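# Upright a side-lying gift box and open its lid

## Task

A closed gift box is lying on one side on the table. Turn it so it rests on its bottom, then swing its lid open until the lid is roughly upright or tipped back past upright. Concealed magnets keep the lid's flap closed, so it has to be pulled free against them.

## Robot and tools

Robot: two arms, left_arm and right_arm, each ending in a dexterous hand with index, middle and ring fingers plus a thumb, driven by sixteen motors. right_arm has a right hand; left_arm has its mirror image. Bases in the scene frame: left_arm at (+0.003, +0.460, +0.032) m, right_arm at (+0.048, -0.377, +0.032) m, both facing almost straight along +x.

Frames. Scene frame: origin at table-top height midway between the arms, +x out over the table, +y toward left_arm, +z up. Each arm reports its hand pose, velocities and Hand target in its own base frame. Fixed cameras and the table use the scene frame. Motion offsets are expressed in the axes of that arm's current Hand target. Hand point axes (right hand): +z runs along the straightened fingers toward the tips, +x crosses the palm away from the thumb, +y points out of the palm face. On the left hand +x points toward the thumb. A rigid mast sits at the wrist on the palm side and can strike objects.

The 48-number row, every value in [-1, 1], both arms always filled: left_arm dx, dy, dz, rx, ry, rz; then its sixteen hand numbers; then its current_limit and speed; then the same 24 for right_arm. Pose part: an offset (not a pose) from the Hand target held when the action or move began, along that target's axes; 1.0 equals 0.6 m for dx, dy, dz and 180 degrees for the rotation vector rx, ry, rz. Every row in one action counts from that same starting target, and a new call starts from the new target, so repeating an offset adds motion. Six zeros re-request the current Hand target. Hand part, in this order: index_mcp, index_abd, index_pip, index_dip, thumb_cmc, thumb_axl, thumb_mcp, thumb_ipl, middle_mcp, middle_abd, middle_pip, middle_dip, ring_mcp, ring_abd, ring_pip, ring_dip. Each is an absolute goal angle scaled between the hinge's stops; +1 generally curls a finger toward the palm (_abd: sideways away from the thumb; thumb_cmc: swings thumb in front of the palm). Straight values: _mcp -0.75, _abd 0.00, _pip -0.58, _dip -0.70, thumb_cmc -0.71, thumb_axl -0.68, thumb_mcp -0.23, thumb_ipl -0.17. current_limit maps -1..+1 to 0..550 mA per motor; speed sets goal slew to (speed+1)/2 of 8.5 rad/s. Defaults at start: 0.4 and -0.6. Zero is a real goal, so to keep a hand unchanged, echo its hand_goal, hand_current_limit and hand_speed.

Tools.
- execute_actions(actions, cameras): actions is a list of actions; each action is up to 15 rows of 48 numbers, one row per 1/30 s step, the last row repeated if fewer. An empty list returns images and full status. cameras: list of names, ["all"], or [].
- move(target, speed, blend, stop_force, zero, blocking, cameras): target is one 48-number row or up to 15 rows; all offsets in the list count from the same starting Hand targets. speed: path top speed in m/s, 0.002 to 3.6 (default 0.25), rotation up to twice that in rad/s; one value or one per target. blend: corner rounding in metres per target, 0 means stop at each. stop_force: 3 to 120 N, ends an arm's path when its wrist sensor feels that much push against its motion; unreliable when the hand turns; omit it when backing off a contact. zero: re-zero before moving (default true). blocking=false returns early but cannot be combined with stop_force. Whole move is capped at 10 s; hand-number changes apply at the start or when a target is reached.
- wait(seconds 0 to 10, cameras): let time pass holding commands.
- stop(cameras): brake a running move.
- zoom_image(camera, region [x0, y0, x1, y1] pixels, at most 504 by 504): closer look at a recent image.
- zero_wrist_force(arm): tare that arm's wrist sensor.
- finished_scene(scene): end the scene, giving the number of the scene now running.

Cameras: cam_head_left, cam_head_right (fixed, scene frame), cam_left_wrist, cam_right_wrist (on the hands), all 672x504.

Results: end_effector_position (m), end_effector_quat_wxyz, velocities, Hand target (the commanded pose after clipping, which the hand may stop short of), joint positions and torques, wrist force and torque in hand axes (force from the surface into the arm, plus the peak since last shown), hand_goal, hand_measured, hand_current_ma, hand_state (moving, goal, blocked, overload), hand_current_limit, hand_speed. A move adds a move: line with its ending (done, off_target, moving, held, fault) and limits (paced = pose clipped, held = steps withheld). Watch for MOTOR HOT, fault and HAND FAULT lines.

Cautions: commanded orientation is clipped to within 32 degrees of the measured one. Arms are stiff: driving past a firm contact can trip a fault stop (joint contact torque over limits, wrist joints only 25.7 N m, or roughly 150 N outside force), freezing the arm for 10 s. A finger motor drawing 495 mA or more for 5 s shuts down for 10 s. Motors overheat from holding loads, stretched poses or unreachable targets. Keep the arms and hands from touching or squeezing each other. Avoid sweeping a hand path close to its own base. Do not drop, fling or slam the box, and never let it leave the table. Move gently and slowly near contact.

Each tool is called after "Emit:" as name(argument=value, ...), one argument or row to a line, values as JSON.

## Session

Emit:
execute_actions(
  actions=[],
)

Scene clock: 0.00 s.
left_arm: end_effector_position=(+0.4063, +0.0850, +0.2300) hand_goal=(-0.754, +0.000, -0.576, -0.696, -0.714, -0.678, -0.226, -0.168, -0.754, +0.000, -0.576, -0.696, -0.754, +0.000, -0.576, -0.696) hand_measured=(-0.754, +0.000, -0.576, -0.696, -0.714, -0.678, -0.226, -0.168, -0.754, +0.000, -0.576, -0.696, -0.754, +0.000, -0.576, -0.696) hand_current_ma=(+0, +0, +0, +0, +0, +0, +0, +0, +0, +0, +0, +0, +0, +0, +0, +0) hand_state=(goal, goal, goal, goal, goal, goal, goal, goal, goal, goal, goal, goal, goal, goal, goal, goal) hand_current_limit=0.40 hand_speed=-0.60 end_effector_quat_wxyz=(+0.000, +0.000, +1.000, +0.000) | right_arm: end_effector_position=(+0.4063, -0.0850, +0.2300) hand_goal=(-0.754, +0.000, -0.576, -0.696, -0.714, -0.678, -0.226, -0.168, -0.754, +0.000, -0.576, -0.696, -0.754, +0.000, -0.576, -0.696) hand_measured=(-0.754, +0.000, -0.576, -0.696, -0.714, -0.678, -0.226, -0.168, -0.754, +0.000, -0.576, -0.696, -0.754, +0.000, -0.576, -0.696) hand_current_ma=(+0, +0, +0, +0, +0, +0, +0, +0, +0, +0, +0, +0, +0, +0, +0, +0) hand_state=(goal, goal, goal, goal, goal, goal, goal, goal, goal, goal, goal, goal, goal, goal, goal, goal) hand_current_limit=0.40 hand_speed=-0.60 end_effector_quat_wxyz=(+0.000, +1.000, +0.000, +0.000)
Joint positions: left_arm=[3.458 -1.419 -2.042 -1.252 1.571 -1.255] | right_arm=[-0.316 -1.723 2.042 -1.89 -1.571 1.255]
Joint velocities: within noise
Joint torques (N m): no reading
Wrist force (N): no reading
Wrist torque (N m): no reading
Wrist force, peak (N): no reading
Hand target: left_arm +0.4063, +0.0850, +0.2300; +0.000, +0.000, +1.000, +0.000 | right_arm +0.4063, -0.0850, +0.2300; +0.000, +1.000, +0.000, +0.000

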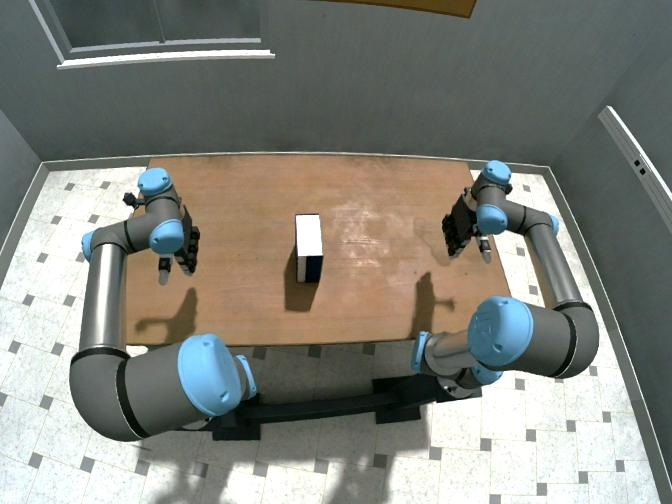

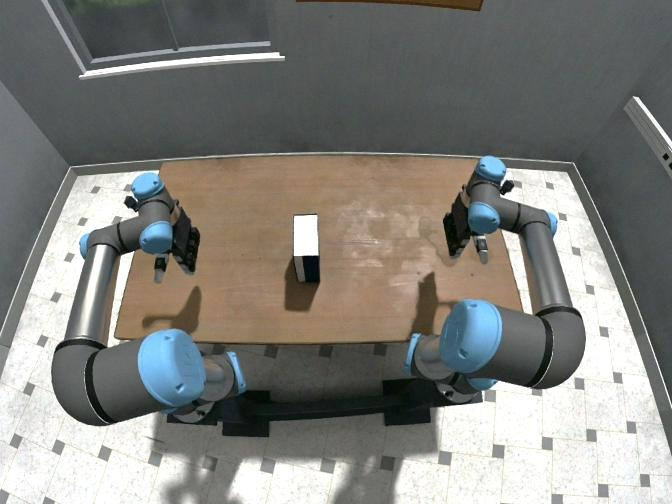

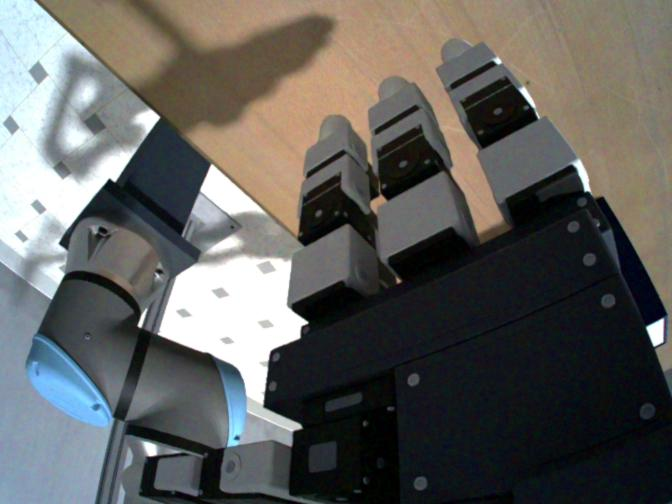

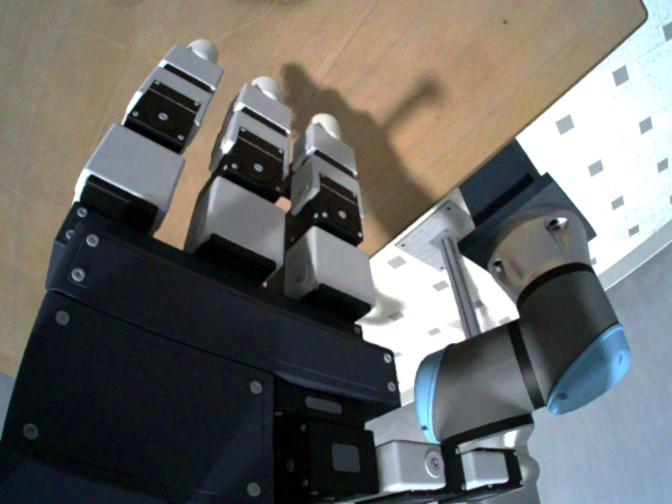

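Emit:
zoom_image(
  camera="cam_head_left",
  region=[260, 190, 360, 310],
)

Emit:
zoom_image(
  camera="cam_head_right",
  region=[260, 190, 360, 310],
)

Emit:
zoom_image(
  camera="cam_left_wrist",
  region=[540, 180, 672, 400],
)

Scaled by 4.200 from the camera's 672x504 image, which has a finer 960x720 frame.

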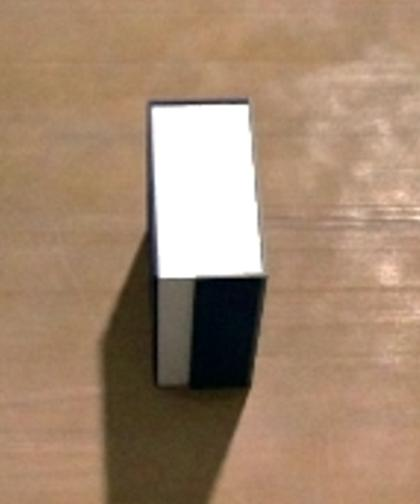

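Scaled by 4.200 from the camera's 672x504 image, which has a finer 960x720 frame.

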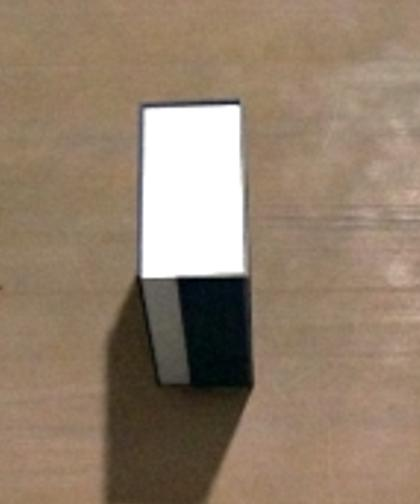

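Scaled by 2.291 from the camera's 672x504 image, which has a finer 960x720 frame.

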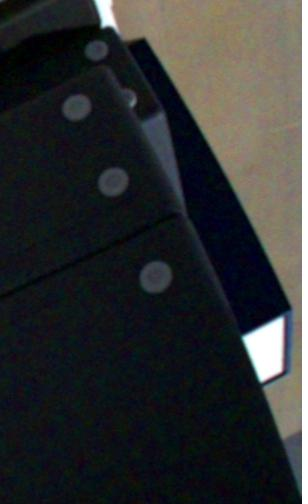

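Emit:
move(
  target=[
    [-0.1,-0.133,-0.133,0,-0.25,0.433,-0.754,0,-0.576,-0.696,-0.714,-0.678,-0.226,-0.168,-0.754,0,-0.576,-0.696,-0.754,0,-0.576,-0.696,0.4,-0.6, 0.03,-0.3,-0.02,0,0,0,-0.754,0,-0.576,-0.696,-0.714,-0.678,-0.226,-0.168,-0.754,0,-0.576,-0.696,-0.754,0,-0.576,-0.696,0.4,-0.6],
    [-0.204,-0.352,-0.163,0,-0.5,0.866,-0.754,0,-0.576,-0.696,-0.714,-0.678,-0.226,-0.168,-0.754,0,-0.576,-0.696,-0.754,0,-0.576,-0.696,0.4,-0.6, 0.0508,-0.58,-0.0133,0,0,0,-0.754,0,-0.576,-0.696,-0.714,-0.678,-0.226,-0.168,-0.754,0,-0.576,-0.696,-0.754,0,-0.576,-0.696,0.4,-0.6],
  ],
  speed=0.6,
  blend=0.05,
  cameras=["all"],
)

Scene clock: 163.20 s.
left_arm: end_effector_position=(+0.5287, -0.1262, +0.3278) hand_goal=(-0.754, +0.000, -0.576, -0.696, -0.714, -0.678, -0.226, -0.168, -0.754, +0.000, -0.576, -0.696, -0.754, +0.000, -0.576, -0.696) hand_measured=(-0.760, +0.000, -0.576, -0.696, -0.720, -0.678, -0.224, -0.168, -0.760, +0.000, -0.576, -0.696, -0.760, +0.000, -0.576, -0.696) hand_current_ma=(+0, +0, +0, +0, -1, +0, +0, +0, -1, +0, +0, +0, +0, +0, +0, +0) hand_state=(goal, goal, goal, goal, goal, goal, goal, goal, goal, goal, goal, goal, goal, goal, goal, goal) hand_current_limit=0.40 hand_speed=-0.60 end_effector_quat_wxyz=(+0.500, +0.866, +0.000, +0.000) | right_arm: end_effector_position=(+0.4368, +0.2630, +0.2380) hand_goal=(-0.754, +0.000, -0.576, -0.696, -0.714, -0.678, -0.226, -0.168, -0.754, +0.000, -0.576, -0.696, -0.754, +0.000, -0.576, -0.696) hand_measured=(-0.754, +0.000, -0.576, -0.696, -0.714, -0.678, -0.224, -0.168, -0.754, +0.000, -0.576, -0.696, -0.754, +0.000, -0.576, -0.696) hand_current_ma=(+0, +0, +0, +0, +0, +0, +0, +0, +0, +0, +0, +0, +0, +0, +0, +0) hand_state=(goal, goal, goal, goal, goal, goal, goal, goal, goal, goal, goal, goal, goal, goal, goal, goal) hand_current_limit=0.40 hand_speed=-0.60 end_effector_quat_wxyz=(+0.000, +1.000, +0.000, +0.000)
Joint positions: left_arm=[3.625 -1.717 -1.821 -1.852 0.697 2.38] | right_arm=[0.415 -1.369 1.657 -1.859 -1.571 1.986]
Joint torques (N m): left_arm=[-11.31 17.34 26.39 0 0.76 1.98] | right_arm=[9.99 -16.97 -27.4 -0.35 -2.56 1.42]
Wrist force (N): left_arm=[0.0 -2.0 -0.7] | right_arm=[-0.2 -0.2 0.0]
Wrist torque (N m): left_arm=[0.04 0.01 0.00] | right_arm=[0.03 -0.03 -0.15]
Wrist force, peak (N): left_arm=[0.9 -2.2 -0.4] | right_arm=[-0.1 -1.0 0.2]
Hand target: left_arm +0.5287, -0.1262, +0.3278; +0.500, +0.866, +0.000, +0.000 | right_arm +0.4368, +0.2630, +0.2380; +0.000, +1.000, +0.000, +0.000
Off the commanded pose: left_arm 0.000 m, 0 deg | right_arm 0.000 m, 0 deg.
move: done
camera_calibration:
cam_left_wrist: T_world_to_cam=[[-0.786503, 0.282405, -0.549236, 0.601709], [0.408977, 0.904546, -0.120556, -0.116259], [0.462764, -0.319442, -0.826926, 0.114065], [0, 0, 0, 1]] pos_world=[0.468008, -0.0283264, 0.410788]
cam_right_wrist: T_world_to_cam=[[-0.767696, -0.63672, 0.0723153, 0.510404], [-0.398622, 0.562857, 0.72408, -0.193673], [-0.50174, 0.527047, -0.685914, 0.375823], [0, 0, 0, 1]] pos_world=[0.503198, 0.235918, 0.361107]

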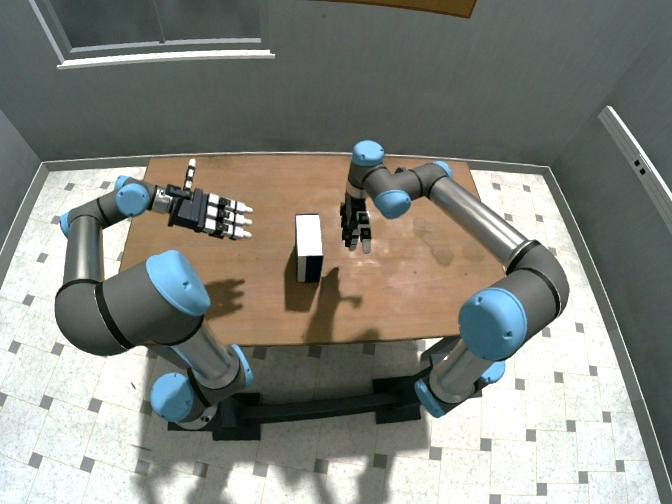

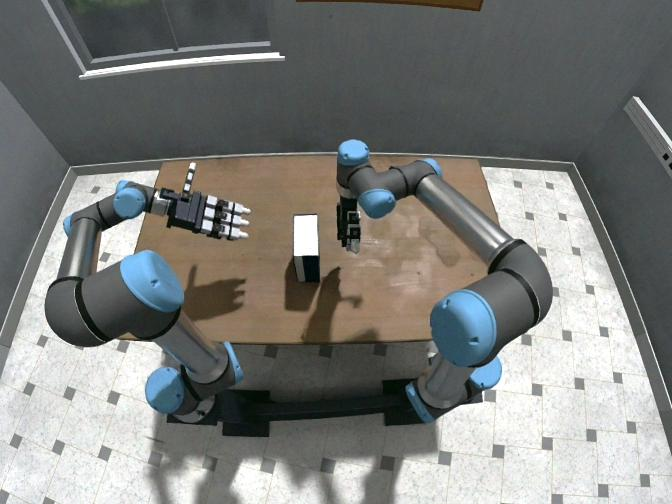

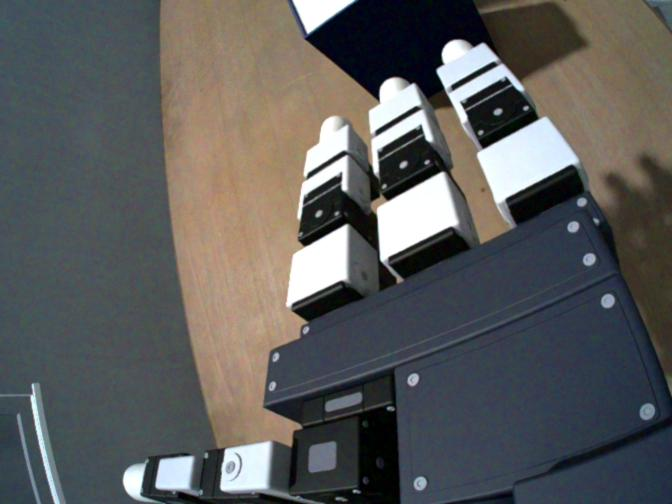

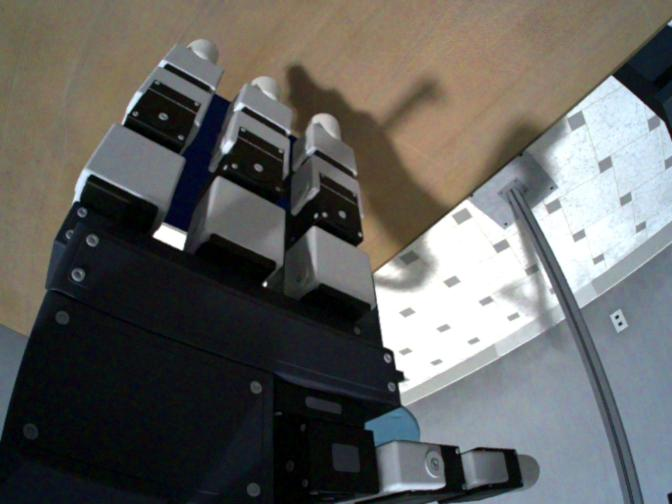

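Emit:
zoom_image(
  camera="cam_head_left",
  region=[180, 170, 400, 300],
)

Emit:
zoom_image(
  camera="cam_head_right",
  region=[180, 170, 400, 300],
)

Scaled by 2.291 from the camera's 672x504 image, which has a finer 960x720 frame.

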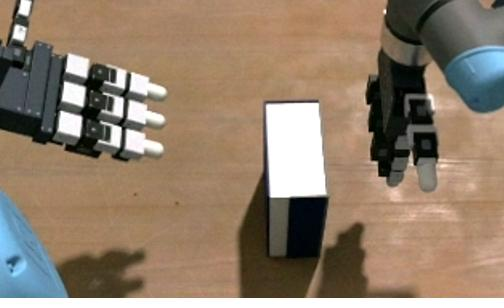

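Scaled by 2.291 from the camera's 672x504 image, which has a finer 960x720 frame.

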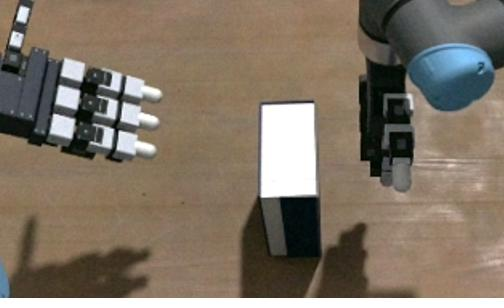

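Emit:
move(
  target=[-0.0167,0.0278,0.2582,0,0,0,-0.754,0,-0.576,-0.696,-0.714,-0.678,-0.226,-0.168,-0.754,0,-0.576,-0.696,-0.754,0,-0.576,-0.696,0.4,-0.6, 0,-0.0917,0,0,0,0,-0.754,0,-0.576,-0.696,-0.714,-0.678,-0.226,-0.168,-0.754,0,-0.576,-0.696,-0.754,0,-0.576,-0.696,0.4,-0.6],
  speed=0.3,
  cameras=["cam_head_left","cam_head_right","cam_left_wrist"],
)

Emit:
zoom_image(
  camera="cam_head_left",
  region=[240, 180, 400, 300],
)

Emit:
zoom_image(
  camera="cam_head_right",
  region=[240, 180, 400, 300],
)

Scene clock: 183.47 s.
left_arm: end_effector_position=(+0.5187, -0.2687, +0.2648) hand_goal=(-0.754, +0.000, -0.576, -0.696, -0.714, -0.678, -0.226, -0.168, -0.754, +0.000, -0.576, -0.696, -0.754, +0.000, -0.576, -0.696) hand_measured=(-0.760, +0.002, -0.576, -0.694, -0.720, -0.678, -0.224, -0.168, -0.760, +0.000, -0.576, -0.696, -0.760, +0.004, -0.576, -0.696) hand_current_ma=(+0, +0, +0, +0, -1, +0, +0, +0, -1, +0, +0, +0, -1, +0, +0, +0) hand_state=(goal, goal, goal, goal, goal, goal, goal, goal, goal, goal, goal, goal, goal, goal, goal, goal) hand_current_limit=0.40 hand_speed=-0.60 end_effector_quat_wxyz=(+0.500, +0.866, +0.000, +0.000) | right_arm: end_effector_position=(+0.4368, +0.3180, +0.2380) hand_goal=(-0.754, +0.000, -0.576, -0.696, -0.714, -0.678, -0.226, -0.168, -0.754, +0.000, -0.576, -0.696, -0.754, +0.000, -0.576, -0.696) hand_measured=(-0.754, +0.000, -0.576, -0.696, -0.714, -0.678, -0.224, -0.168, -0.754, +0.000, -0.576, -0.696, -0.754, +0.000, -0.576, -0.696) hand_current_ma=(+0, +0, +0, +0, +0, +0, +0, +0, +0, +0, +0, +0, +0, +0, +0, +0) hand_state=(goal, goal, goal, goal, goal, goal, goal, goal, goal, goal, goal, goal, goal, goal, goal, goal) hand_current_limit=0.40 hand_speed=-0.60 end_effector_quat_wxyz=(+0.000, +1.000, +0.000, +0.000)
Joint positions: left_arm=[3.358 -1.748 -2.052 -1.269 0.563 1.986] | right_arm=[0.5 -1.289 1.555 -1.837 -1.571 2.071]
Joint torques (N m): left_arm=[-11.63 16.56 11.12 3.33 -3.46 -2.27] | right_arm=[10.17 -19.81 -27.27 -0.36 -2.56 1.33]
Wrist force (N): left_arm=[0.3 -1.4 -1.3] | right_arm=[-0.5 -0.1 0.2]
Wrist torque (N m): left_arm=[0.11 -0.22 0.11] | right_arm=[-0.01 0.04 -0.16]
Wrist force, peak (N): left_arm=[0.4 -2.4 -1.9] | right_arm=[-0.4 -0.7 0.1]
Hand target: left_arm +0.5187, -0.2687, +0.2648; +0.500, +0.866, +0.000, +0.000 | right_arm +0.4368, +0.3180, +0.2380; +0.000, +1.000, +0.000, +0.000
Off the commanded pose: left_arm 0.000 m, 0 deg | right_arm 0.000 m, 0 deg.
move: done
camera_calibration:
cam_left_wrist: T_world_to_cam=[[-0.786451, 0.282653, -0.549183, 0.599457], [0.409288, 0.904394, -0.120644, 0.00890528], [0.462578, -0.319654, -0.826948, 0.0211633], [0, 0, 0, 1]] pos_world=[0.45801, -0.170727, 0.347787]
Images, in order (width x height): cam_head_left 672x504, cam_head_right 672x504, cam_left_wrist 672x504.

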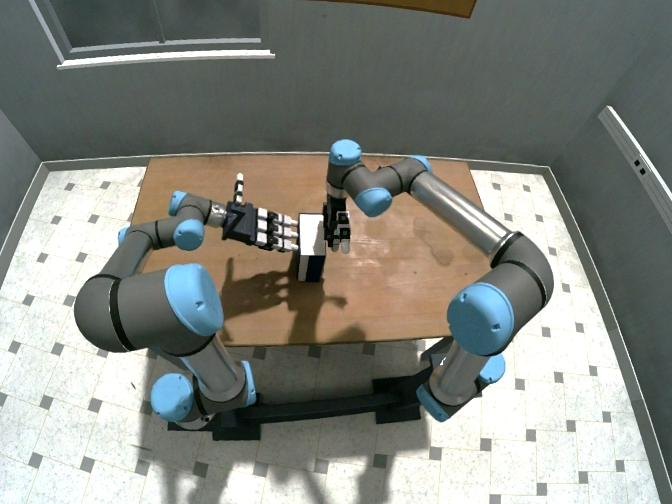

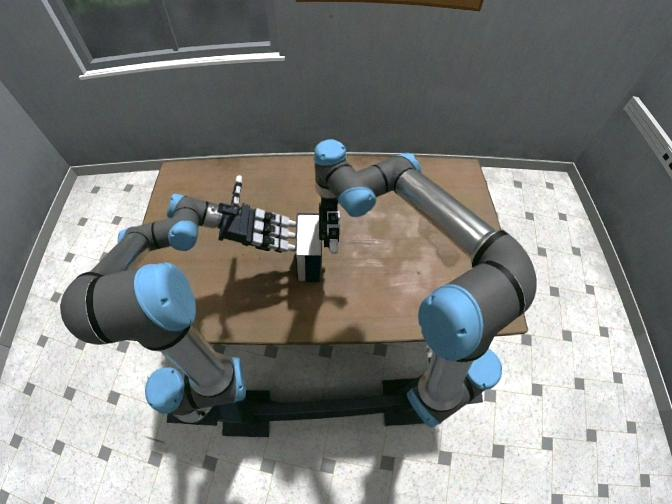

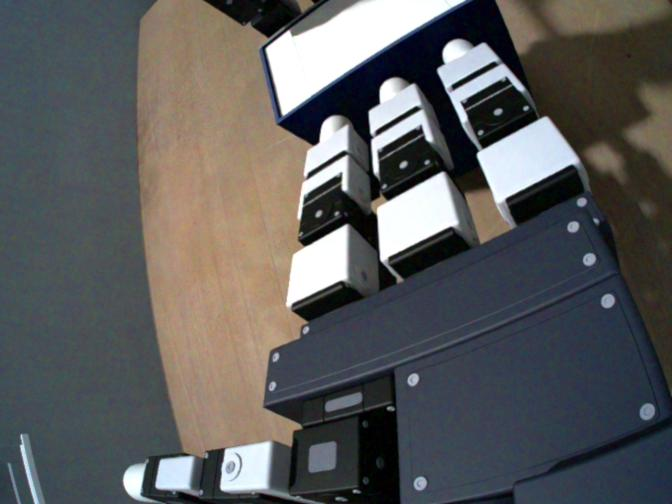

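Scaled by 3.150 from the camera's 672x504 image, which has a finer 960x720 frame.

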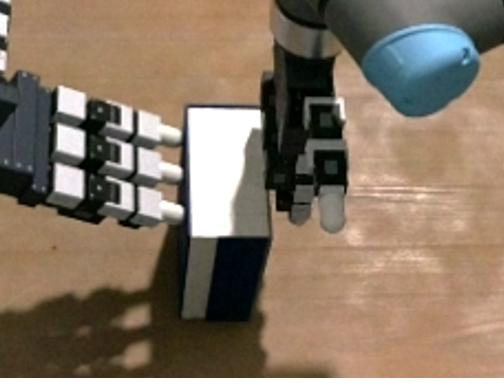

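Scaled by 3.150 from the camera's 672x504 image, which has a finer 960x720 frame.

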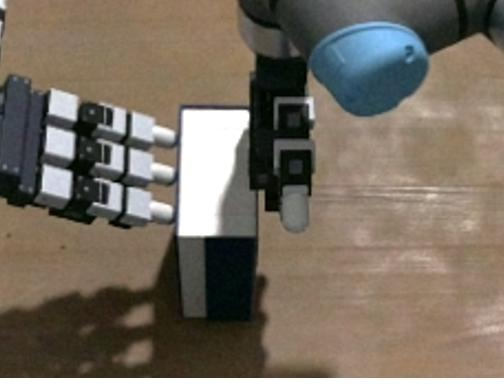

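Emit:
move(
  target=[0,-0.0548,-0.0596,0,0,0,-0.754,0,-0.576,-0.696,-0.714,-0.678,-0.226,-0.168,-0.754,0,-0.576,-0.696,-0.754,0,-0.576,-0.696,0.4,-0.6, 0,-0.06,0,0,0,0,-0.754,0,-0.576,-0.696,-0.714,-0.678,-0.226,-0.168,-0.754,0,-0.576,-0.696,-0.754,0,-0.576,-0.696,0.4,-0.6],
  speed=0.12,
  cameras=["cam_head_left","cam_head_right"],
)

Emit:
zoom_image(
  camera="cam_head_left",
  region=[240, 180, 400, 300],
)

Emit:
zoom_image(
  camera="cam_head_right",
  region=[240, 180, 400, 300],
)

Scene clock: 203.67 s.
left_arm: end_effector_position=(+0.5187, -0.2213, +0.2542) hand_goal=(-0.754, +0.000, -0.576, -0.696, -0.714, -0.678, -0.226, -0.168, -0.754, +0.000, -0.576, -0.696, -0.754, +0.000, -0.576, -0.696) hand_measured=(-0.760, +0.002, -0.576, -0.694, -0.720, -0.678, -0.224, -0.168, -0.762, +0.000, -0.578, -0.696, -0.766, +0.002, -0.580, -0.696) hand_current_ma=(+0, +0, +0, +0, -1, +0, +0, +0, -1, +0, +0, +0, -2, +0, +0, +0) hand_state=(goal, goal, goal, goal, goal, goal, goal, goal, goal, goal, goal, goal, goal, goal, goal, goal) hand_current_limit=0.40 hand_speed=-0.60 end_effector_quat_wxyz=(+0.500, +0.866, +0.000, +0.000) | right_arm: end_effector_position=(+0.4368, +0.3540, +0.2380) hand_goal=(-0.754, +0.000, -0.576, -0.696, -0.714, -0.678, -0.226, -0.168, -0.754, +0.000, -0.576, -0.696, -0.754, +0.000, -0.576, -0.696) hand_measured=(-0.748, +0.000, -0.576, -0.696, -0.714, -0.678, -0.224, -0.168, -0.752, +0.000, -0.576, -0.696, -0.754, +0.000, -0.576, -0.696) hand_current_ma=(+1, +0, +0, +0, +0, +0, +0, +0, +0, +0, +0, +0, +0, +0, +0, +0) hand_state=(goal, goal, goal, goal, goal, goal, goal, goal, goal, goal, goal, goal, goal, goal, goal, goal) hand_current_limit=0.40 hand_speed=-0.60 end_effector_quat_wxyz=(+0.000, +1.000, +0.000, +0.000)
Joint positions: left_arm=[3.454 -1.756 -2.037 -1.408 0.602 2.144] | right_arm=[0.551 -1.232 1.479 -1.817 -1.571 2.122]
Joint torques (N m): left_arm=[11.59 17.47 26.52 0.09 0.59 1.91] | right_arm=[10.82 -22.7 -29.05 -0.46 0.56 1.53]
Wrist force (N): left_arm=[0.6 -1.9 -0.3] | right_arm=[-0.2 0.0 0.3]
Wrist torque (N m): left_arm=[0.01 -0.07 0.06] | right_arm=[-0.11 -0.01 -0.16]
Wrist force, peak (N): left_arm=[0.0 -1.6 -2.0] | right_arm=[-0.2 0.7 0.3]
Hand target: left_arm +0.5187, -0.2213, +0.2542; +0.500, +0.866, +0.000, +0.000 | right_arm +0.4368, +0.3540, +0.2380; +0.000, +1.000, +0.000, +0.000
Off the commanded pose: left_arm 0.000 m, 0 deg | right_arm 0.000 m, 0 deg.
move: done
Images, in order (width x height): cam_head_left 672x504, cam_head_right 672x504.

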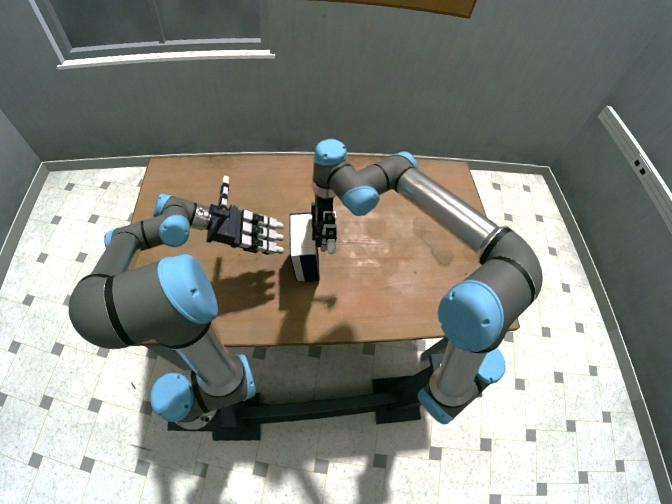

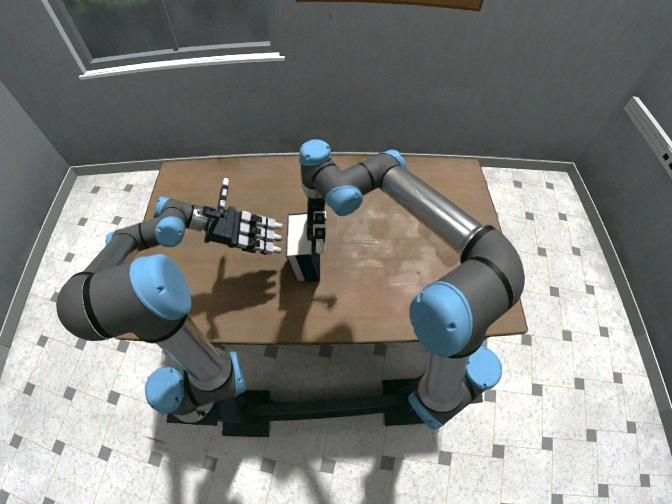

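Scaled by 3.150 from the camera's 672x504 image, which has a finer 960x720 frame.

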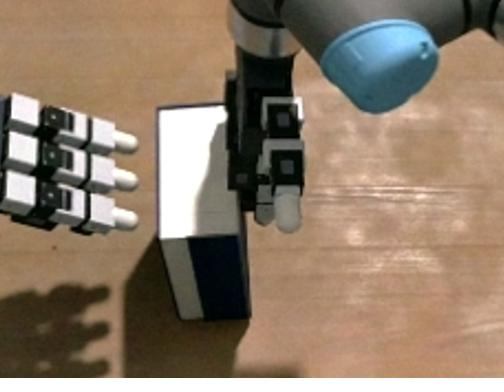

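Scaled by 3.150 from the camera's 672x504 image, which has a finer 960x720 frame.

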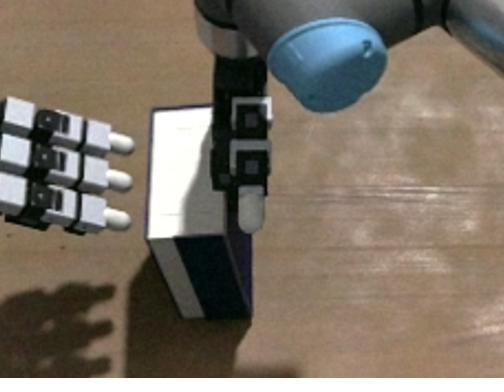

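Emit:
move(
  target=[
    [0,0,0,0,0,0,-0.754,0,-0.576,-0.696,-0.714,-0.678,-0.226,-0.168,-0.754,0,-0.576,-0.696,-0.754,0,-0.576,-0.696,0.4,-0.6, 0,-0.0283,0,0,0,0,-0.754,0,-0.576,-0.696,-0.714,-0.678,-0.226,-0.168,-0.754,0,-0.576,-0.696,-0.754,0,-0.576,-0.696,0.4,-0.6],
    [0,-0.0627,-0.0421,0,0,0,-0.754,0,-0.576,-0.696,-0.714,-0.678,-0.226,-0.168,-0.754,0,-0.576,-0.696,-0.754,0,-0.576,-0.696,0.4,-0.6, 0,-0.0867,0,0,0,0,-0.754,0,-0.576,-0.696,-0.714,-0.678,-0.226,-0.168,-0.754,0,-0.576,-0.696,-0.754,0,-0.576,-0.696,0.4,-0.6],
    [0,-0.1337,-0.0667,0,0,0,-0.754,0,-0.576,-0.696,-0.714,-0.678,-0.226,-0.168,-0.754,0,-0.576,-0.696,-0.754,0,-0.576,-0.696,0.4,-0.6, 0,-0.0867,0,0,0,0,-0.754,0,-0.576,-0.696,-0.714,-0.678,-0.226,-0.168,-0.754,0,-0.576,-0.696,-0.754,0,-0.576,-0.696,0.4,-0.6],
  ],
  speed=0.1,
  blend=0.006,
  cameras=["cam_head_left","cam_head_right"],
)

Emit:
zoom_image(
  camera="cam_head_left",
  region=[200, 180, 400, 300],
)

Emit:
zoom_image(
  camera="cam_head_right",
  region=[200, 180, 400, 300],
)

Scene clock: 214.40 s.
left_arm: end_effector_position=(+0.5187, -0.1466, +0.2048) hand_goal=(-0.754, +0.000, -0.576, -0.696, -0.714, -0.678, -0.226, -0.168, -0.754, +0.000, -0.576, -0.696, -0.754, +0.000, -0.576, -0.696) hand_measured=(-0.766, +0.002, -0.580, -0.696, -0.720, -0.678, -0.224, -0.168, -0.768, +0.000, -0.580, -0.696, -0.770, +0.000, -0.582, -0.698) hand_current_ma=(-2, +0, +0, +0, -1, +0, +0, +0, -3, +0, +0, +0, -4, +0, +0, +0) hand_state=(goal, goal, goal, goal, goal, goal, goal, goal, goal, goal, goal, goal, goal, goal, goal, goal) hand_current_limit=0.40 hand_speed=-0.60 end_effector_quat_wxyz=(+0.500, +0.866, +0.000, +0.000) | right_arm: end_effector_position=(+0.4368, +0.4060, +0.2380) hand_goal=(-0.754, +0.000, -0.576, -0.696, -0.714, -0.678, -0.226, -0.168, -0.754, +0.000, -0.576, -0.696, -0.754, +0.000, -0.576, -0.696) hand_measured=(-0.750, +0.000, -0.576, -0.696, -0.714, -0.678, -0.224, -0.168, -0.752, +0.000, -0.576, -0.696, -0.754, +0.000, -0.576, -0.696) hand_current_ma=(+1, +0, +0, +0, +0, +0, +0, +0, +0, +0, +0, +0, +0, +0, +0, +0) hand_state=(goal, goal, goal, goal, goal, goal, goal, goal, goal, goal, goal, goal, goal, goal, goal, goal) hand_current_limit=0.40 hand_speed=-0.60 end_effector_quat_wxyz=(+0.000, +1.000, +0.000, +0.000)
Joint positions: left_arm=[3.597 -1.852 -2.029 -1.483 0.68 2.346] | right_arm=[0.619 -1.144 1.354 -1.781 -1.571 2.19]
Joint torques (N m): left_arm=[11.9 19.71 24.72 -0.27 0.83 2.32] | right_arm=[10.42 -25.67 -27.89 -0.42 -2.58 1.44]
Wrist force (N): left_arm=[0.4 -3.2 -0.2] | right_arm=[-0.2 -0.7 0.5]
Wrist torque (N m): left_arm=[0.11 0.00 0.08] | right_arm=[-0.12 0.00 -0.15]
Wrist force, peak (N): left_arm=[0.7 -3.5 -1.2] | right_arm=[-0.4 -1.1 0.5]
Hand target: left_arm +0.5187, -0.1465, +0.2047; +0.500, +0.866, +0.000, +0.000 | right_arm +0.4368, +0.4060, +0.2380; +0.000, +1.000, +0.000, +0.000
Off the commanded pose: left_arm 0.000 m, 0 deg | right_arm 0.000 m, 0 deg.
move: done
Images, in order (width x height): cam_head_left 672x504, cam_head_right 672x504.

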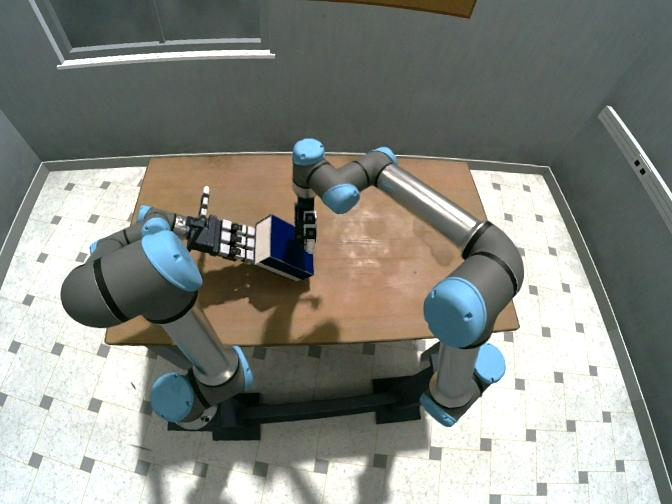

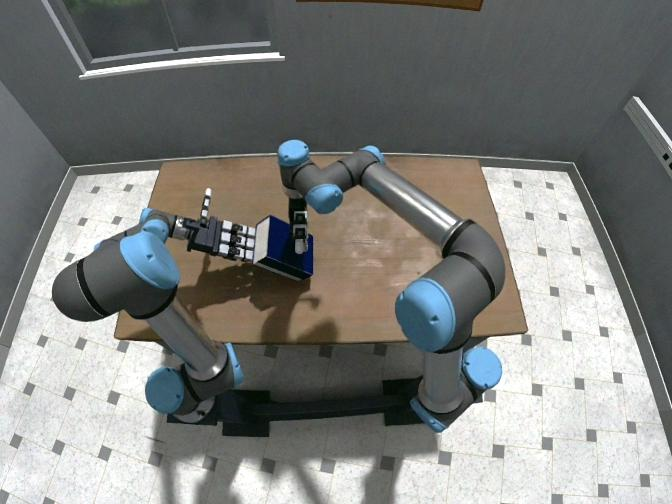

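Scaled by 2.520 from the camera's 672x504 image, which has a finer 960x720 frame.

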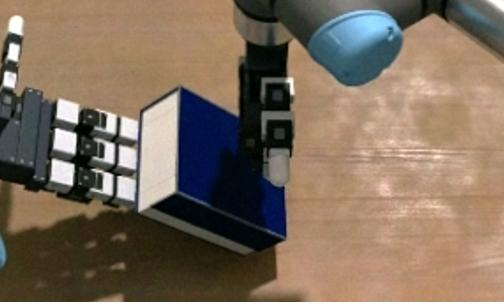

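Scaled by 2.520 from the camera's 672x504 image, which has a finer 960x720 frame.

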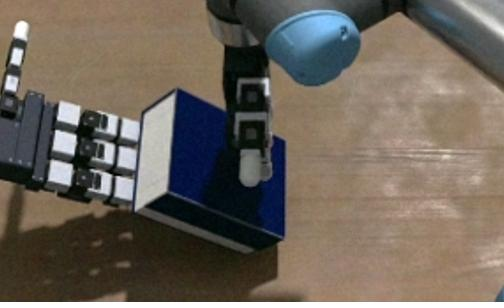

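Emit:
move(
  target=[
    [0,-0.0753,-0.0054,0,0,0,-0.754,0,-0.576,-0.696,-0.714,-0.678,-0.226,-0.168,-0.754,0,-0.576,-0.696,-0.754,0,-0.576,-0.696,0.4,-0.6, 0,0.05,-0.08,0,0,0,-0.754,0,-0.576,-0.696,-0.714,-0.678,-0.226,-0.168,-0.754,0,-0.576,-0.696,-0.754,0,-0.576,-0.696,0.4,-0.6],
    [0,-0.1493,0.009,0,0,0,-0.754,0,-0.576,-0.696,-0.714,-0.678,-0.226,-0.168,-0.754,0,-0.576,-0.696,-0.754,0,-0.576,-0.696,0.4,-0.6, 0,0.1,-0.1,0,0,0,-0.754,0,-0.576,-0.696,-0.714,-0.678,-0.226,-0.168,-0.754,0,-0.576,-0.696,-0.754,0,-0.576,-0.696,0.4,-0.6],
  ],
  speed=0.1,
  blend=0.006,
  cameras=["cam_head_left","cam_head_right","cam_left_wrist"],
)

Emit:
zoom_image(
  camera="cam_head_left",
  region=[200, 180, 400, 300],
)

Emit:
zoom_image(
  camera="cam_head_right",
  region=[200, 180, 400, 300],
)

Scene clock: 222.03 s.
left_arm: end_effector_position=(+0.5186, -0.1065, +0.1245) hand_goal=(-0.754, +0.000, -0.576, -0.696, -0.714, -0.678, -0.226, -0.168, -0.754, +0.000, -0.576, -0.696, -0.754, +0.000, -0.576, -0.696) hand_measured=(-0.768, +0.002, -0.580, -0.696, -0.720, -0.678, -0.224, -0.168, -0.770, +0.000, -0.580, -0.696, -0.770, +0.000, -0.582, -0.698) hand_current_ma=(-3, +0, +0, +0, -1, +0, +0, +0, -4, +0, +0, +0, -4, +0, -1, +0) hand_state=(goal, goal, goal, goal, goal, goal, goal, goal, goal, goal, goal, goal, goal, goal, goal, goal) hand_current_limit=0.40 hand_speed=-0.60 end_effector_quat_wxyz=(+0.500, +0.866, +0.000, +0.000) | right_arm: end_effector_position=(+0.4368, +0.3461, +0.2980) hand_goal=(-0.754, +0.000, -0.576, -0.696, -0.714, -0.678, -0.226, -0.168, -0.754, +0.000, -0.576, -0.696, -0.754, +0.000, -0.576, -0.696) hand_measured=(-0.750, +0.000, -0.576, -0.696, -0.714, -0.678, -0.224, -0.168, -0.752, +0.000, -0.576, -0.696, -0.754, +0.000, -0.576, -0.696) hand_current_ma=(+1, +0, +0, +0, +0, +0, +0, +0, +0, +0, +0, +0, +0, +0, +0, +0) hand_state=(goal, goal, goal, goal, goal, goal, goal, goal, goal, goal, goal, goal, goal, goal, goal, goal) hand_current_limit=0.40 hand_speed=-0.60 end_effector_quat_wxyz=(+0.000, +1.000, +0.000, +0.000)
Joint positions: left_arm=[3.67 -2.023 -2.045 -1.362 0.726 2.433] | right_arm=[0.54 -1.27 1.374 -1.675 -1.571 2.111]
Joint torques (N m): left_arm=[12.21 23.15 21.02 2.33 0.51 2.11] | right_arm=[-10.83 -43.65 -14.07 -0.41 1.64 -1.4]
Wrist force (N): left_arm=[0.1 -3.6 -0.4] | right_arm=[-0.4 -0.2 0.0]
Wrist torque (N m): left_arm=[0.13 -0.05 0.08] | right_arm=[-0.02 0.08 -0.01]
Wrist force, peak (N): left_arm=[0.5 -4.5 0.0] | right_arm=[-0.3 -1.4 1.5]
Hand target: left_arm +0.5187, -0.1064, +0.1244; +0.500, +0.866, +0.000, +0.000 | right_arm +0.4368, +0.3460, +0.2980; +0.000, +1.000, +0.000, +0.000
Off the commanded pose: left_arm 0.000 m, 0 deg | right_arm 0.000 m, 0 deg.
move: done
camera_calibration:
cam_left_wrist: T_world_to_cam=[[-0.786496, 0.282556, -0.549169, 0.476498], [0.409202, 0.904425, -0.120702, -0.154621], [0.462577, -0.319653, -0.826949, -0.042963], [0, 0, 0, 1]] pos_world=[0.457909, -0.008527, 0.207487]
Images, in order (width x height): cam_head_left 672x504, cam_head_right 672x504, cam_left_wrist 672x504.

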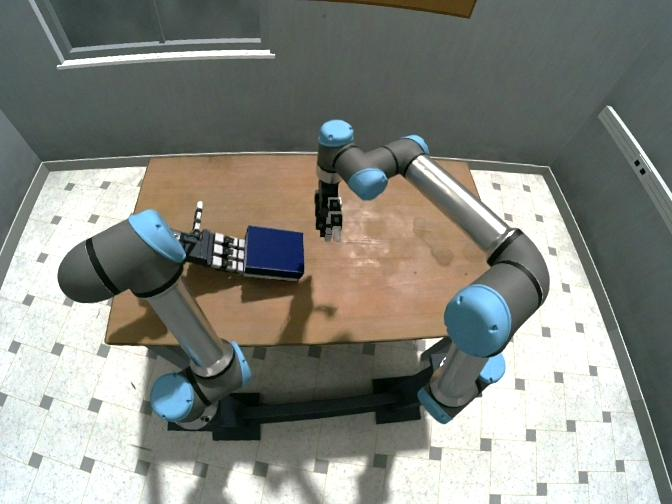

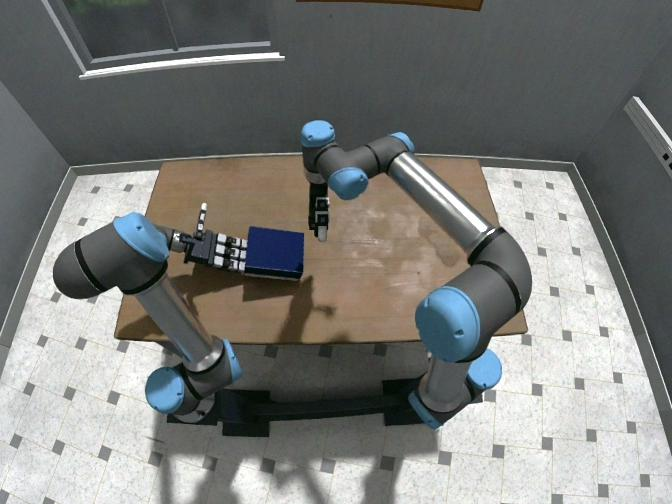

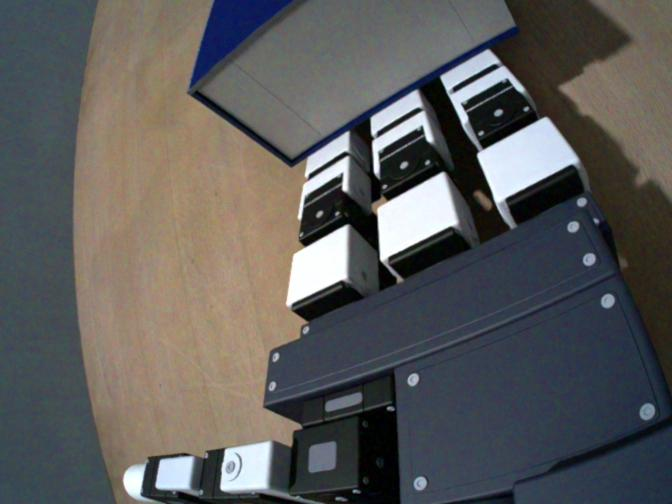

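Scaled by 2.520 from the camera's 672x504 image, which has a finer 960x720 frame.

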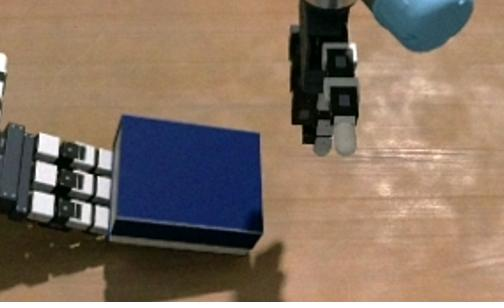

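Scaled by 2.520 from the camera's 672x504 image, which has a finer 960x720 frame.

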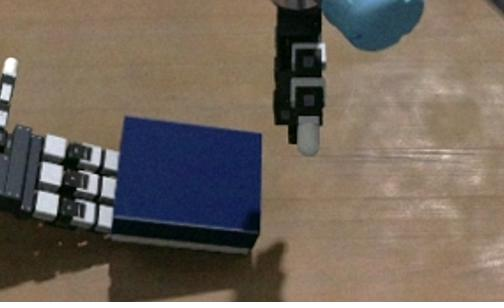

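Emit:
move(
  target=[0,-0.0414,-0.005,0,0,0,-0.754,0,-0.576,-0.696,-0.714,-0.678,-0.226,-0.168,-0.754,0,-0.576,-0.696,-0.754,0,-0.576,-0.696,0.4,-0.6, 0,0,0,0,0,0,-0.754,0,-0.576,-0.696,-0.714,-0.678,-0.226,-0.168,-0.754,0,-0.576,-0.696,-0.754,0,-0.576,-0.696,0.4,-0.6],
  speed=0.04,
  stop_force=5,
  cameras=["cam_head_left","cam_left_wrist"],
)

Emit:
zoom_image(
  camera="cam_head_left",
  region=[200, 180, 400, 300],
)

Scene clock: 234.07 s.
left_arm: end_effector_position=(+0.5187, -0.0914, +0.1044) hand_goal=(-0.754, +0.000, -0.576, -0.696, -0.714, -0.678, -0.226, -0.168, -0.754, +0.000, -0.576, -0.696, -0.754, +0.000, -0.576, -0.696) hand_measured=(-0.768, +0.002, -0.580, -0.696, -0.720, -0.678, -0.224, -0.168, -0.770, +0.000, -0.580, -0.696, -0.770, +0.000, -0.582, -0.698) hand_current_ma=(-3, +0, +0, +0, -1, +0, +0, +0, -4, +0, +0, +0, -4, +0, -1, +0) hand_state=(goal, goal, goal, goal, goal, goal, goal, goal, goal, goal, goal, goal, goal, goal, goal, goal) hand_current_limit=0.40 hand_speed=-0.60 end_effector_quat_wxyz=(+0.500, +0.866, +0.000, +0.000) | right_arm: end_effector_position=(+0.4368, +0.3460, +0.2980) hand_goal=(-0.754, +0.000, -0.576, -0.696, -0.714, -0.678, -0.226, -0.168, -0.754, +0.000, -0.576, -0.696, -0.754, +0.000, -0.576, -0.696) hand_measured=(-0.750, +0.000, -0.576, -0.696, -0.714, -0.678, -0.224, -0.168, -0.752, +0.000, -0.576, -0.696, -0.754, +0.000, -0.576, -0.696) hand_current_ma=(+1, +0, +0, +0, +0, +0, +0, +0, +0, +0, +0, +0, +0, +0, +0, +0) hand_state=(goal, goal, goal, goal, goal, goal, goal, goal, goal, goal, goal, goal, goal, goal, goal, goal) hand_current_limit=0.40 hand_speed=-0.60 end_effector_quat_wxyz=(+0.000, +1.000, +0.000, +0.000)
Joint positions: left_arm=[3.695 -2.071 -2.036 -1.344 0.743 2.462] | right_arm=[0.54 -1.27 1.374 -1.675 -1.571 2.111]
Joint torques (N m): left_arm=[11.96 25.13 20.44 2.27 0.59 2.15] | right_arm=[-10.85 -44.46 -14.43 -0.48 2.18 -1.55]
Wrist force (N): left_arm=[0.2 -3.2 1.1] | right_arm=[-0.3 -0.3 0.1]
Wrist torque (N m): left_arm=[0.01 0.00 0.04] | right_arm=[-0.04 0.07 0.00]
Wrist force, peak (N): left_arm=[0.4 -3.9 -0.5] | right_arm=[-0.6 -0.3 0.2]
Hand target: left_arm +0.5187, -0.0914, +0.1044; +0.500, +0.866, +0.000, +0.000 | right_arm +0.4368, +0.3460, +0.2980; +0.000, +1.000, +0.000, +0.000
Off the commanded pose: left_arm 0.000 m, 0 deg | right_arm 0.000 m, 0 deg.
move: done
camera_calibration:
cam_left_wrist: T_world_to_cam=[[-0.78645, 0.282589, -0.549218, 0.46126], [0.409185, 0.904451, -0.120563, -0.170763], [0.462671, -0.319549, -0.826937, -0.0548496], [0, 0, 0, 1]] pos_world=[0.458009, 0.00657309, 0.187387]
Images, in order (width x height): cam_head_left 672x504, cam_left_wrist 672x504.

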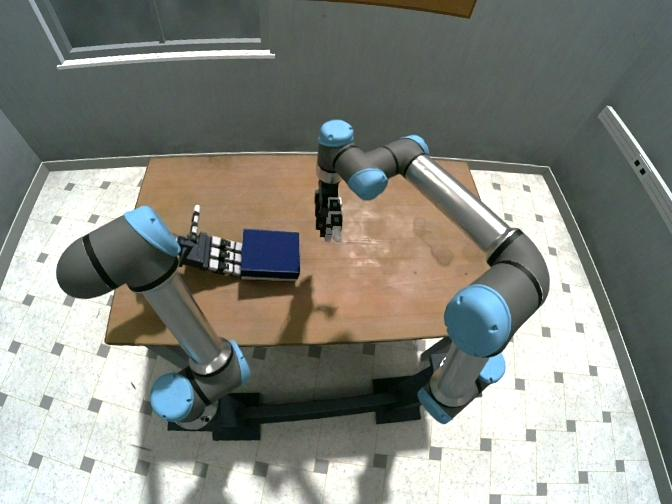

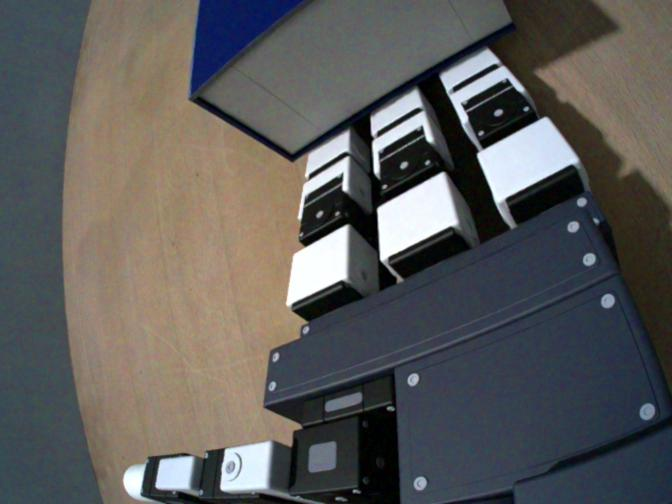

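Scaled by 2.520 from the camera's 672x504 image, which has a finer 960x720 frame.

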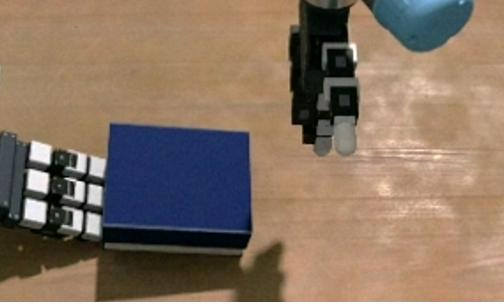

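Emit:
move(
  target=[0,0,0,0,0,0,-0.754,0,-0.576,-0.696,-0.714,-0.678,-0.226,-0.168,-0.754,0,-0.576,-0.696,-0.754,0,-0.576,-0.696,0.4,-0.6, 0.033,-0.1833,0.14,0,0,0,-0.754,0,-0.576,-0.696,-0.714,-0.678,-0.226,-0.168,-0.754,0,-0.576,-0.696,-0.754,0,-0.576,-0.696,0.4,-0.6],
  speed=0.3,
)

Emit:
move(
  target=[0,0,0,0,0,0,-0.754,0,-0.576,-0.696,-0.714,-0.678,-0.226,-0.168,-0.754,0,-0.576,-0.696,-0.754,0,-0.576,-0.696,0.4,-0.6, 0,0,0.12,0,0,0,-0.754,0,-0.576,-0.696,-0.714,-0.678,-0.226,-0.168,-0.754,0,-0.576,-0.696,-0.754,0,-0.576,-0.696,0.4,-0.6],
  speed=0.025,
  stop_force=4,
  cameras=["cam_head_left","cam_head_right"],
)

Emit:
zoom_image(
  camera="cam_head_left",
  region=[200, 180, 400, 300],
)

Scene clock: 267.50 s.
left_arm: end_effector_position=(+0.5187, -0.0914, +0.1044) hand_goal=(-0.754, +0.000, -0.576, -0.696, -0.714, -0.678, -0.226, -0.168, -0.754, +0.000, -0.576, -0.696, -0.754, +0.000, -0.576, -0.696) hand_measured=(-0.768, +0.002, -0.580, -0.696, -0.720, -0.678, -0.224, -0.168, -0.770, +0.000, -0.580, -0.696, -0.770, +0.000, -0.582, -0.698) hand_current_ma=(-3, +0, +0, +0, -1, +0, +0, +0, -4, +0, +0, +0, -4, +0, -1, +0) hand_state=(goal, goal, goal, goal, goal, goal, goal, goal, goal, goal, goal, goal, goal, goal, goal, goal) hand_current_limit=0.40 hand_speed=-0.60 end_effector_quat_wxyz=(+0.500, +0.866, +0.000, +0.000) | right_arm: end_effector_position=(+0.4565, +0.4559, +0.2140) hand_goal=(-0.754, +0.000, -0.576, -0.696, -0.714, -0.678, -0.226, -0.168, -0.754, +0.000, -0.576, -0.696, -0.754, +0.000, -0.576, -0.696) hand_measured=(-0.750, +0.000, -0.576, -0.696, -0.714, -0.678, -0.224, -0.168, -0.752, +0.000, -0.576, -0.696, -0.754, +0.000, -0.576, -0.696) hand_current_ma=(+0, +0, +0, +0, +0, +0, +0, +0, +0, +0, +0, +0, +0, +0, +0, +0) hand_state=(goal, goal, goal, goal, goal, goal, goal, goal, goal, goal, goal, goal, goal, goal, goal, goal) hand_current_limit=0.40 hand_speed=-0.60 end_effector_quat_wxyz=(+0.000, +1.000, +0.000, +0.000)
Joint positions: left_arm=[3.695 -2.071 -2.036 -1.344 0.743 2.462] | right_arm=[0.66 -1.009 1.211 -1.773 -1.571 2.231]
Joint torques (N m): left_arm=[12.28 25.68 21.47 2.4 0.6 1.98] | right_arm=[9.98 -29.94 -28.59 -0.29 -2.54 1.71]
Wrist force (N): left_arm=[0.2 -3.3 1.2] | right_arm=[0.1 -0.6 0.4]
Wrist torque (N m): left_arm=[-0.01 0.01 0.05] | right_arm=[-0.10 -0.04 -0.15]
Wrist force, peak (N): left_arm=[0.3 -3.5 1.2] | right_arm=[0.1 -1.6 1.5]
Hand target: left_arm +0.5187, -0.0914, +0.1044; +0.500, +0.866, +0.000, +0.000 | right_arm +0.4566, +0.4560, +0.2140; +0.000, +1.000, +0.000, +0.000
Off the commanded pose: left_arm 0.000 m, 0 deg | right_arm 0.000 m, 0 deg.
move: done

Scene clock: 270.27 s.
left_arm: end_effector_position=(+0.5187, -0.0914, +0.1044) hand_goal=(-0.754, +0.000, -0.576, -0.696, -0.714, -0.678, -0.226, -0.168, -0.754, +0.000, -0.576, -0.696, -0.754, +0.000, -0.576, -0.696) hand_measured=(-0.770, +0.002, -0.582, -0.696, -0.720, -0.678, -0.224, -0.168, -0.772, +0.000, -0.582, -0.696, -0.772, +0.000, -0.582, -0.698) hand_current_ma=(-4, +0, +0, +0, -1, +0, +0, +0, -5, +0, -1, +0, -5, +0, -1, +0) hand_state=(goal, goal, goal, goal, goal, goal, goal, goal, goal, goal, goal, goal, goal, goal, goal, goal) hand_current_limit=0.40 hand_speed=-0.60 end_effector_quat_wxyz=(+0.500, +0.866, +0.000, +0.000) | right_arm: end_effector_position=(+0.4566, +0.4560, +0.1762) hand_goal=(-0.754, +0.000, -0.576, -0.696, -0.714, -0.678, -0.226, -0.168, -0.754, +0.000, -0.576, -0.696, -0.754, +0.000, -0.576, -0.696) hand_measured=(-0.752, +0.000, -0.576, -0.696, -0.714, -0.678, -0.224, -0.168, -0.752, +0.000, -0.576, -0.696, -0.754, +0.000, -0.576, -0.696) hand_current_ma=(+0, +0, +0, +0, +0, +0, +0, +0, +0, +0, +0, +0, +0, +0, +0, +0) hand_state=(goal, goal, goal, goal, goal, goal, goal, goal, goal, goal, goal, goal, goal, goal, goal, goal) hand_current_limit=0.40 hand_speed=-0.60 end_effector_quat_wxyz=(+0.000, +1.000, +0.000, +0.000)
Joint positions: left_arm=[3.695 -2.071 -2.036 -1.344 0.743 2.462] | right_arm=[0.66 -0.986 1.273 -1.858 -1.571 2.231]
Joint torques (N m): left_arm=[11.48 27.44 20.59 1.9 0.02 1.92] | right_arm=[6.88 -52.12 -26.37 -0.02 -2.24 1.38]
Wrist force (N): left_arm=[0.1 -3.2 1.5] | right_arm=[0.3 -1.0 -2.2]
Wrist torque (N m): left_arm=[-0.03 0.07 0.05] | right_arm=[0.09 0.04 -0.15]
Wrist force, peak (N): left_arm=[0.2 -3.8 2.2] | right_arm=[-0.4 -1.0 -16.6]
Hand target: left_arm +0.5187, -0.0914, +0.1044; +0.500, +0.866, +0.000, +0.000 | right_arm +0.4566, +0.4560, +0.1762; +0.000, +1.000, +0.000, +0.000 (not the last commanded pose)
Off the commanded pose: left_arm 0.000 m, 0 deg | right_arm 0.034 m, 0 deg.
move: contact (right_arm)
Images, in order (width x height): cam_head_left 672x504, cam_head_right 672x504.

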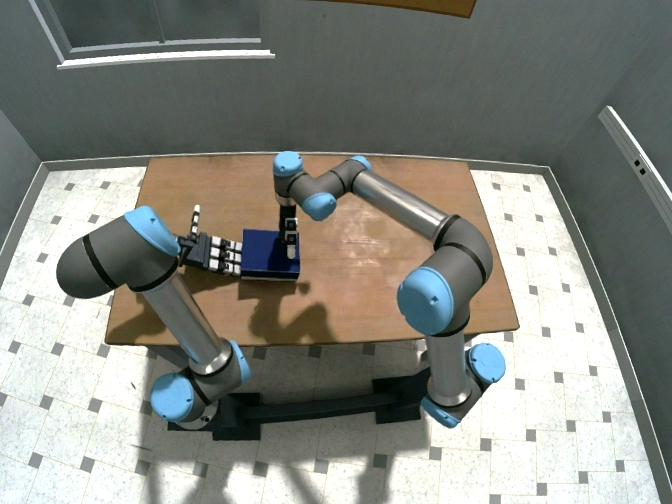

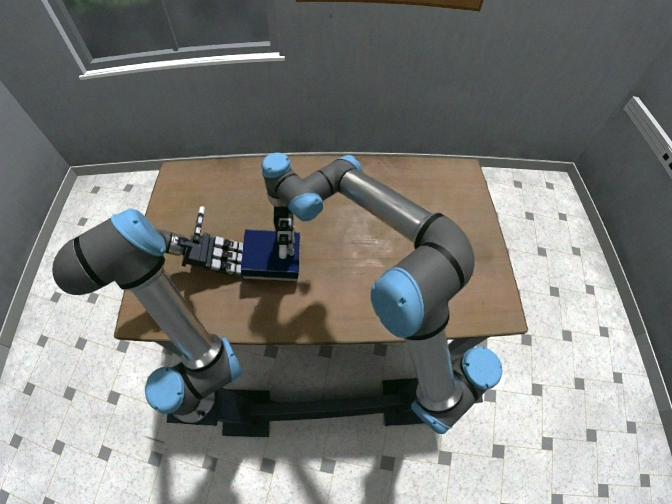

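Scaled by 2.520 from the camera's 672x504 image, which has a finer 960x720 frame.

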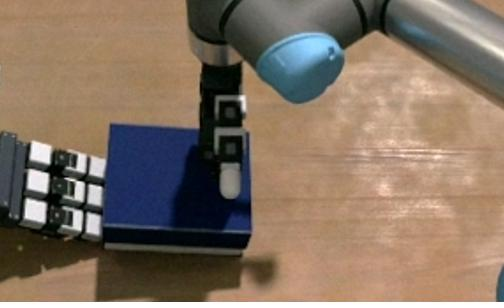

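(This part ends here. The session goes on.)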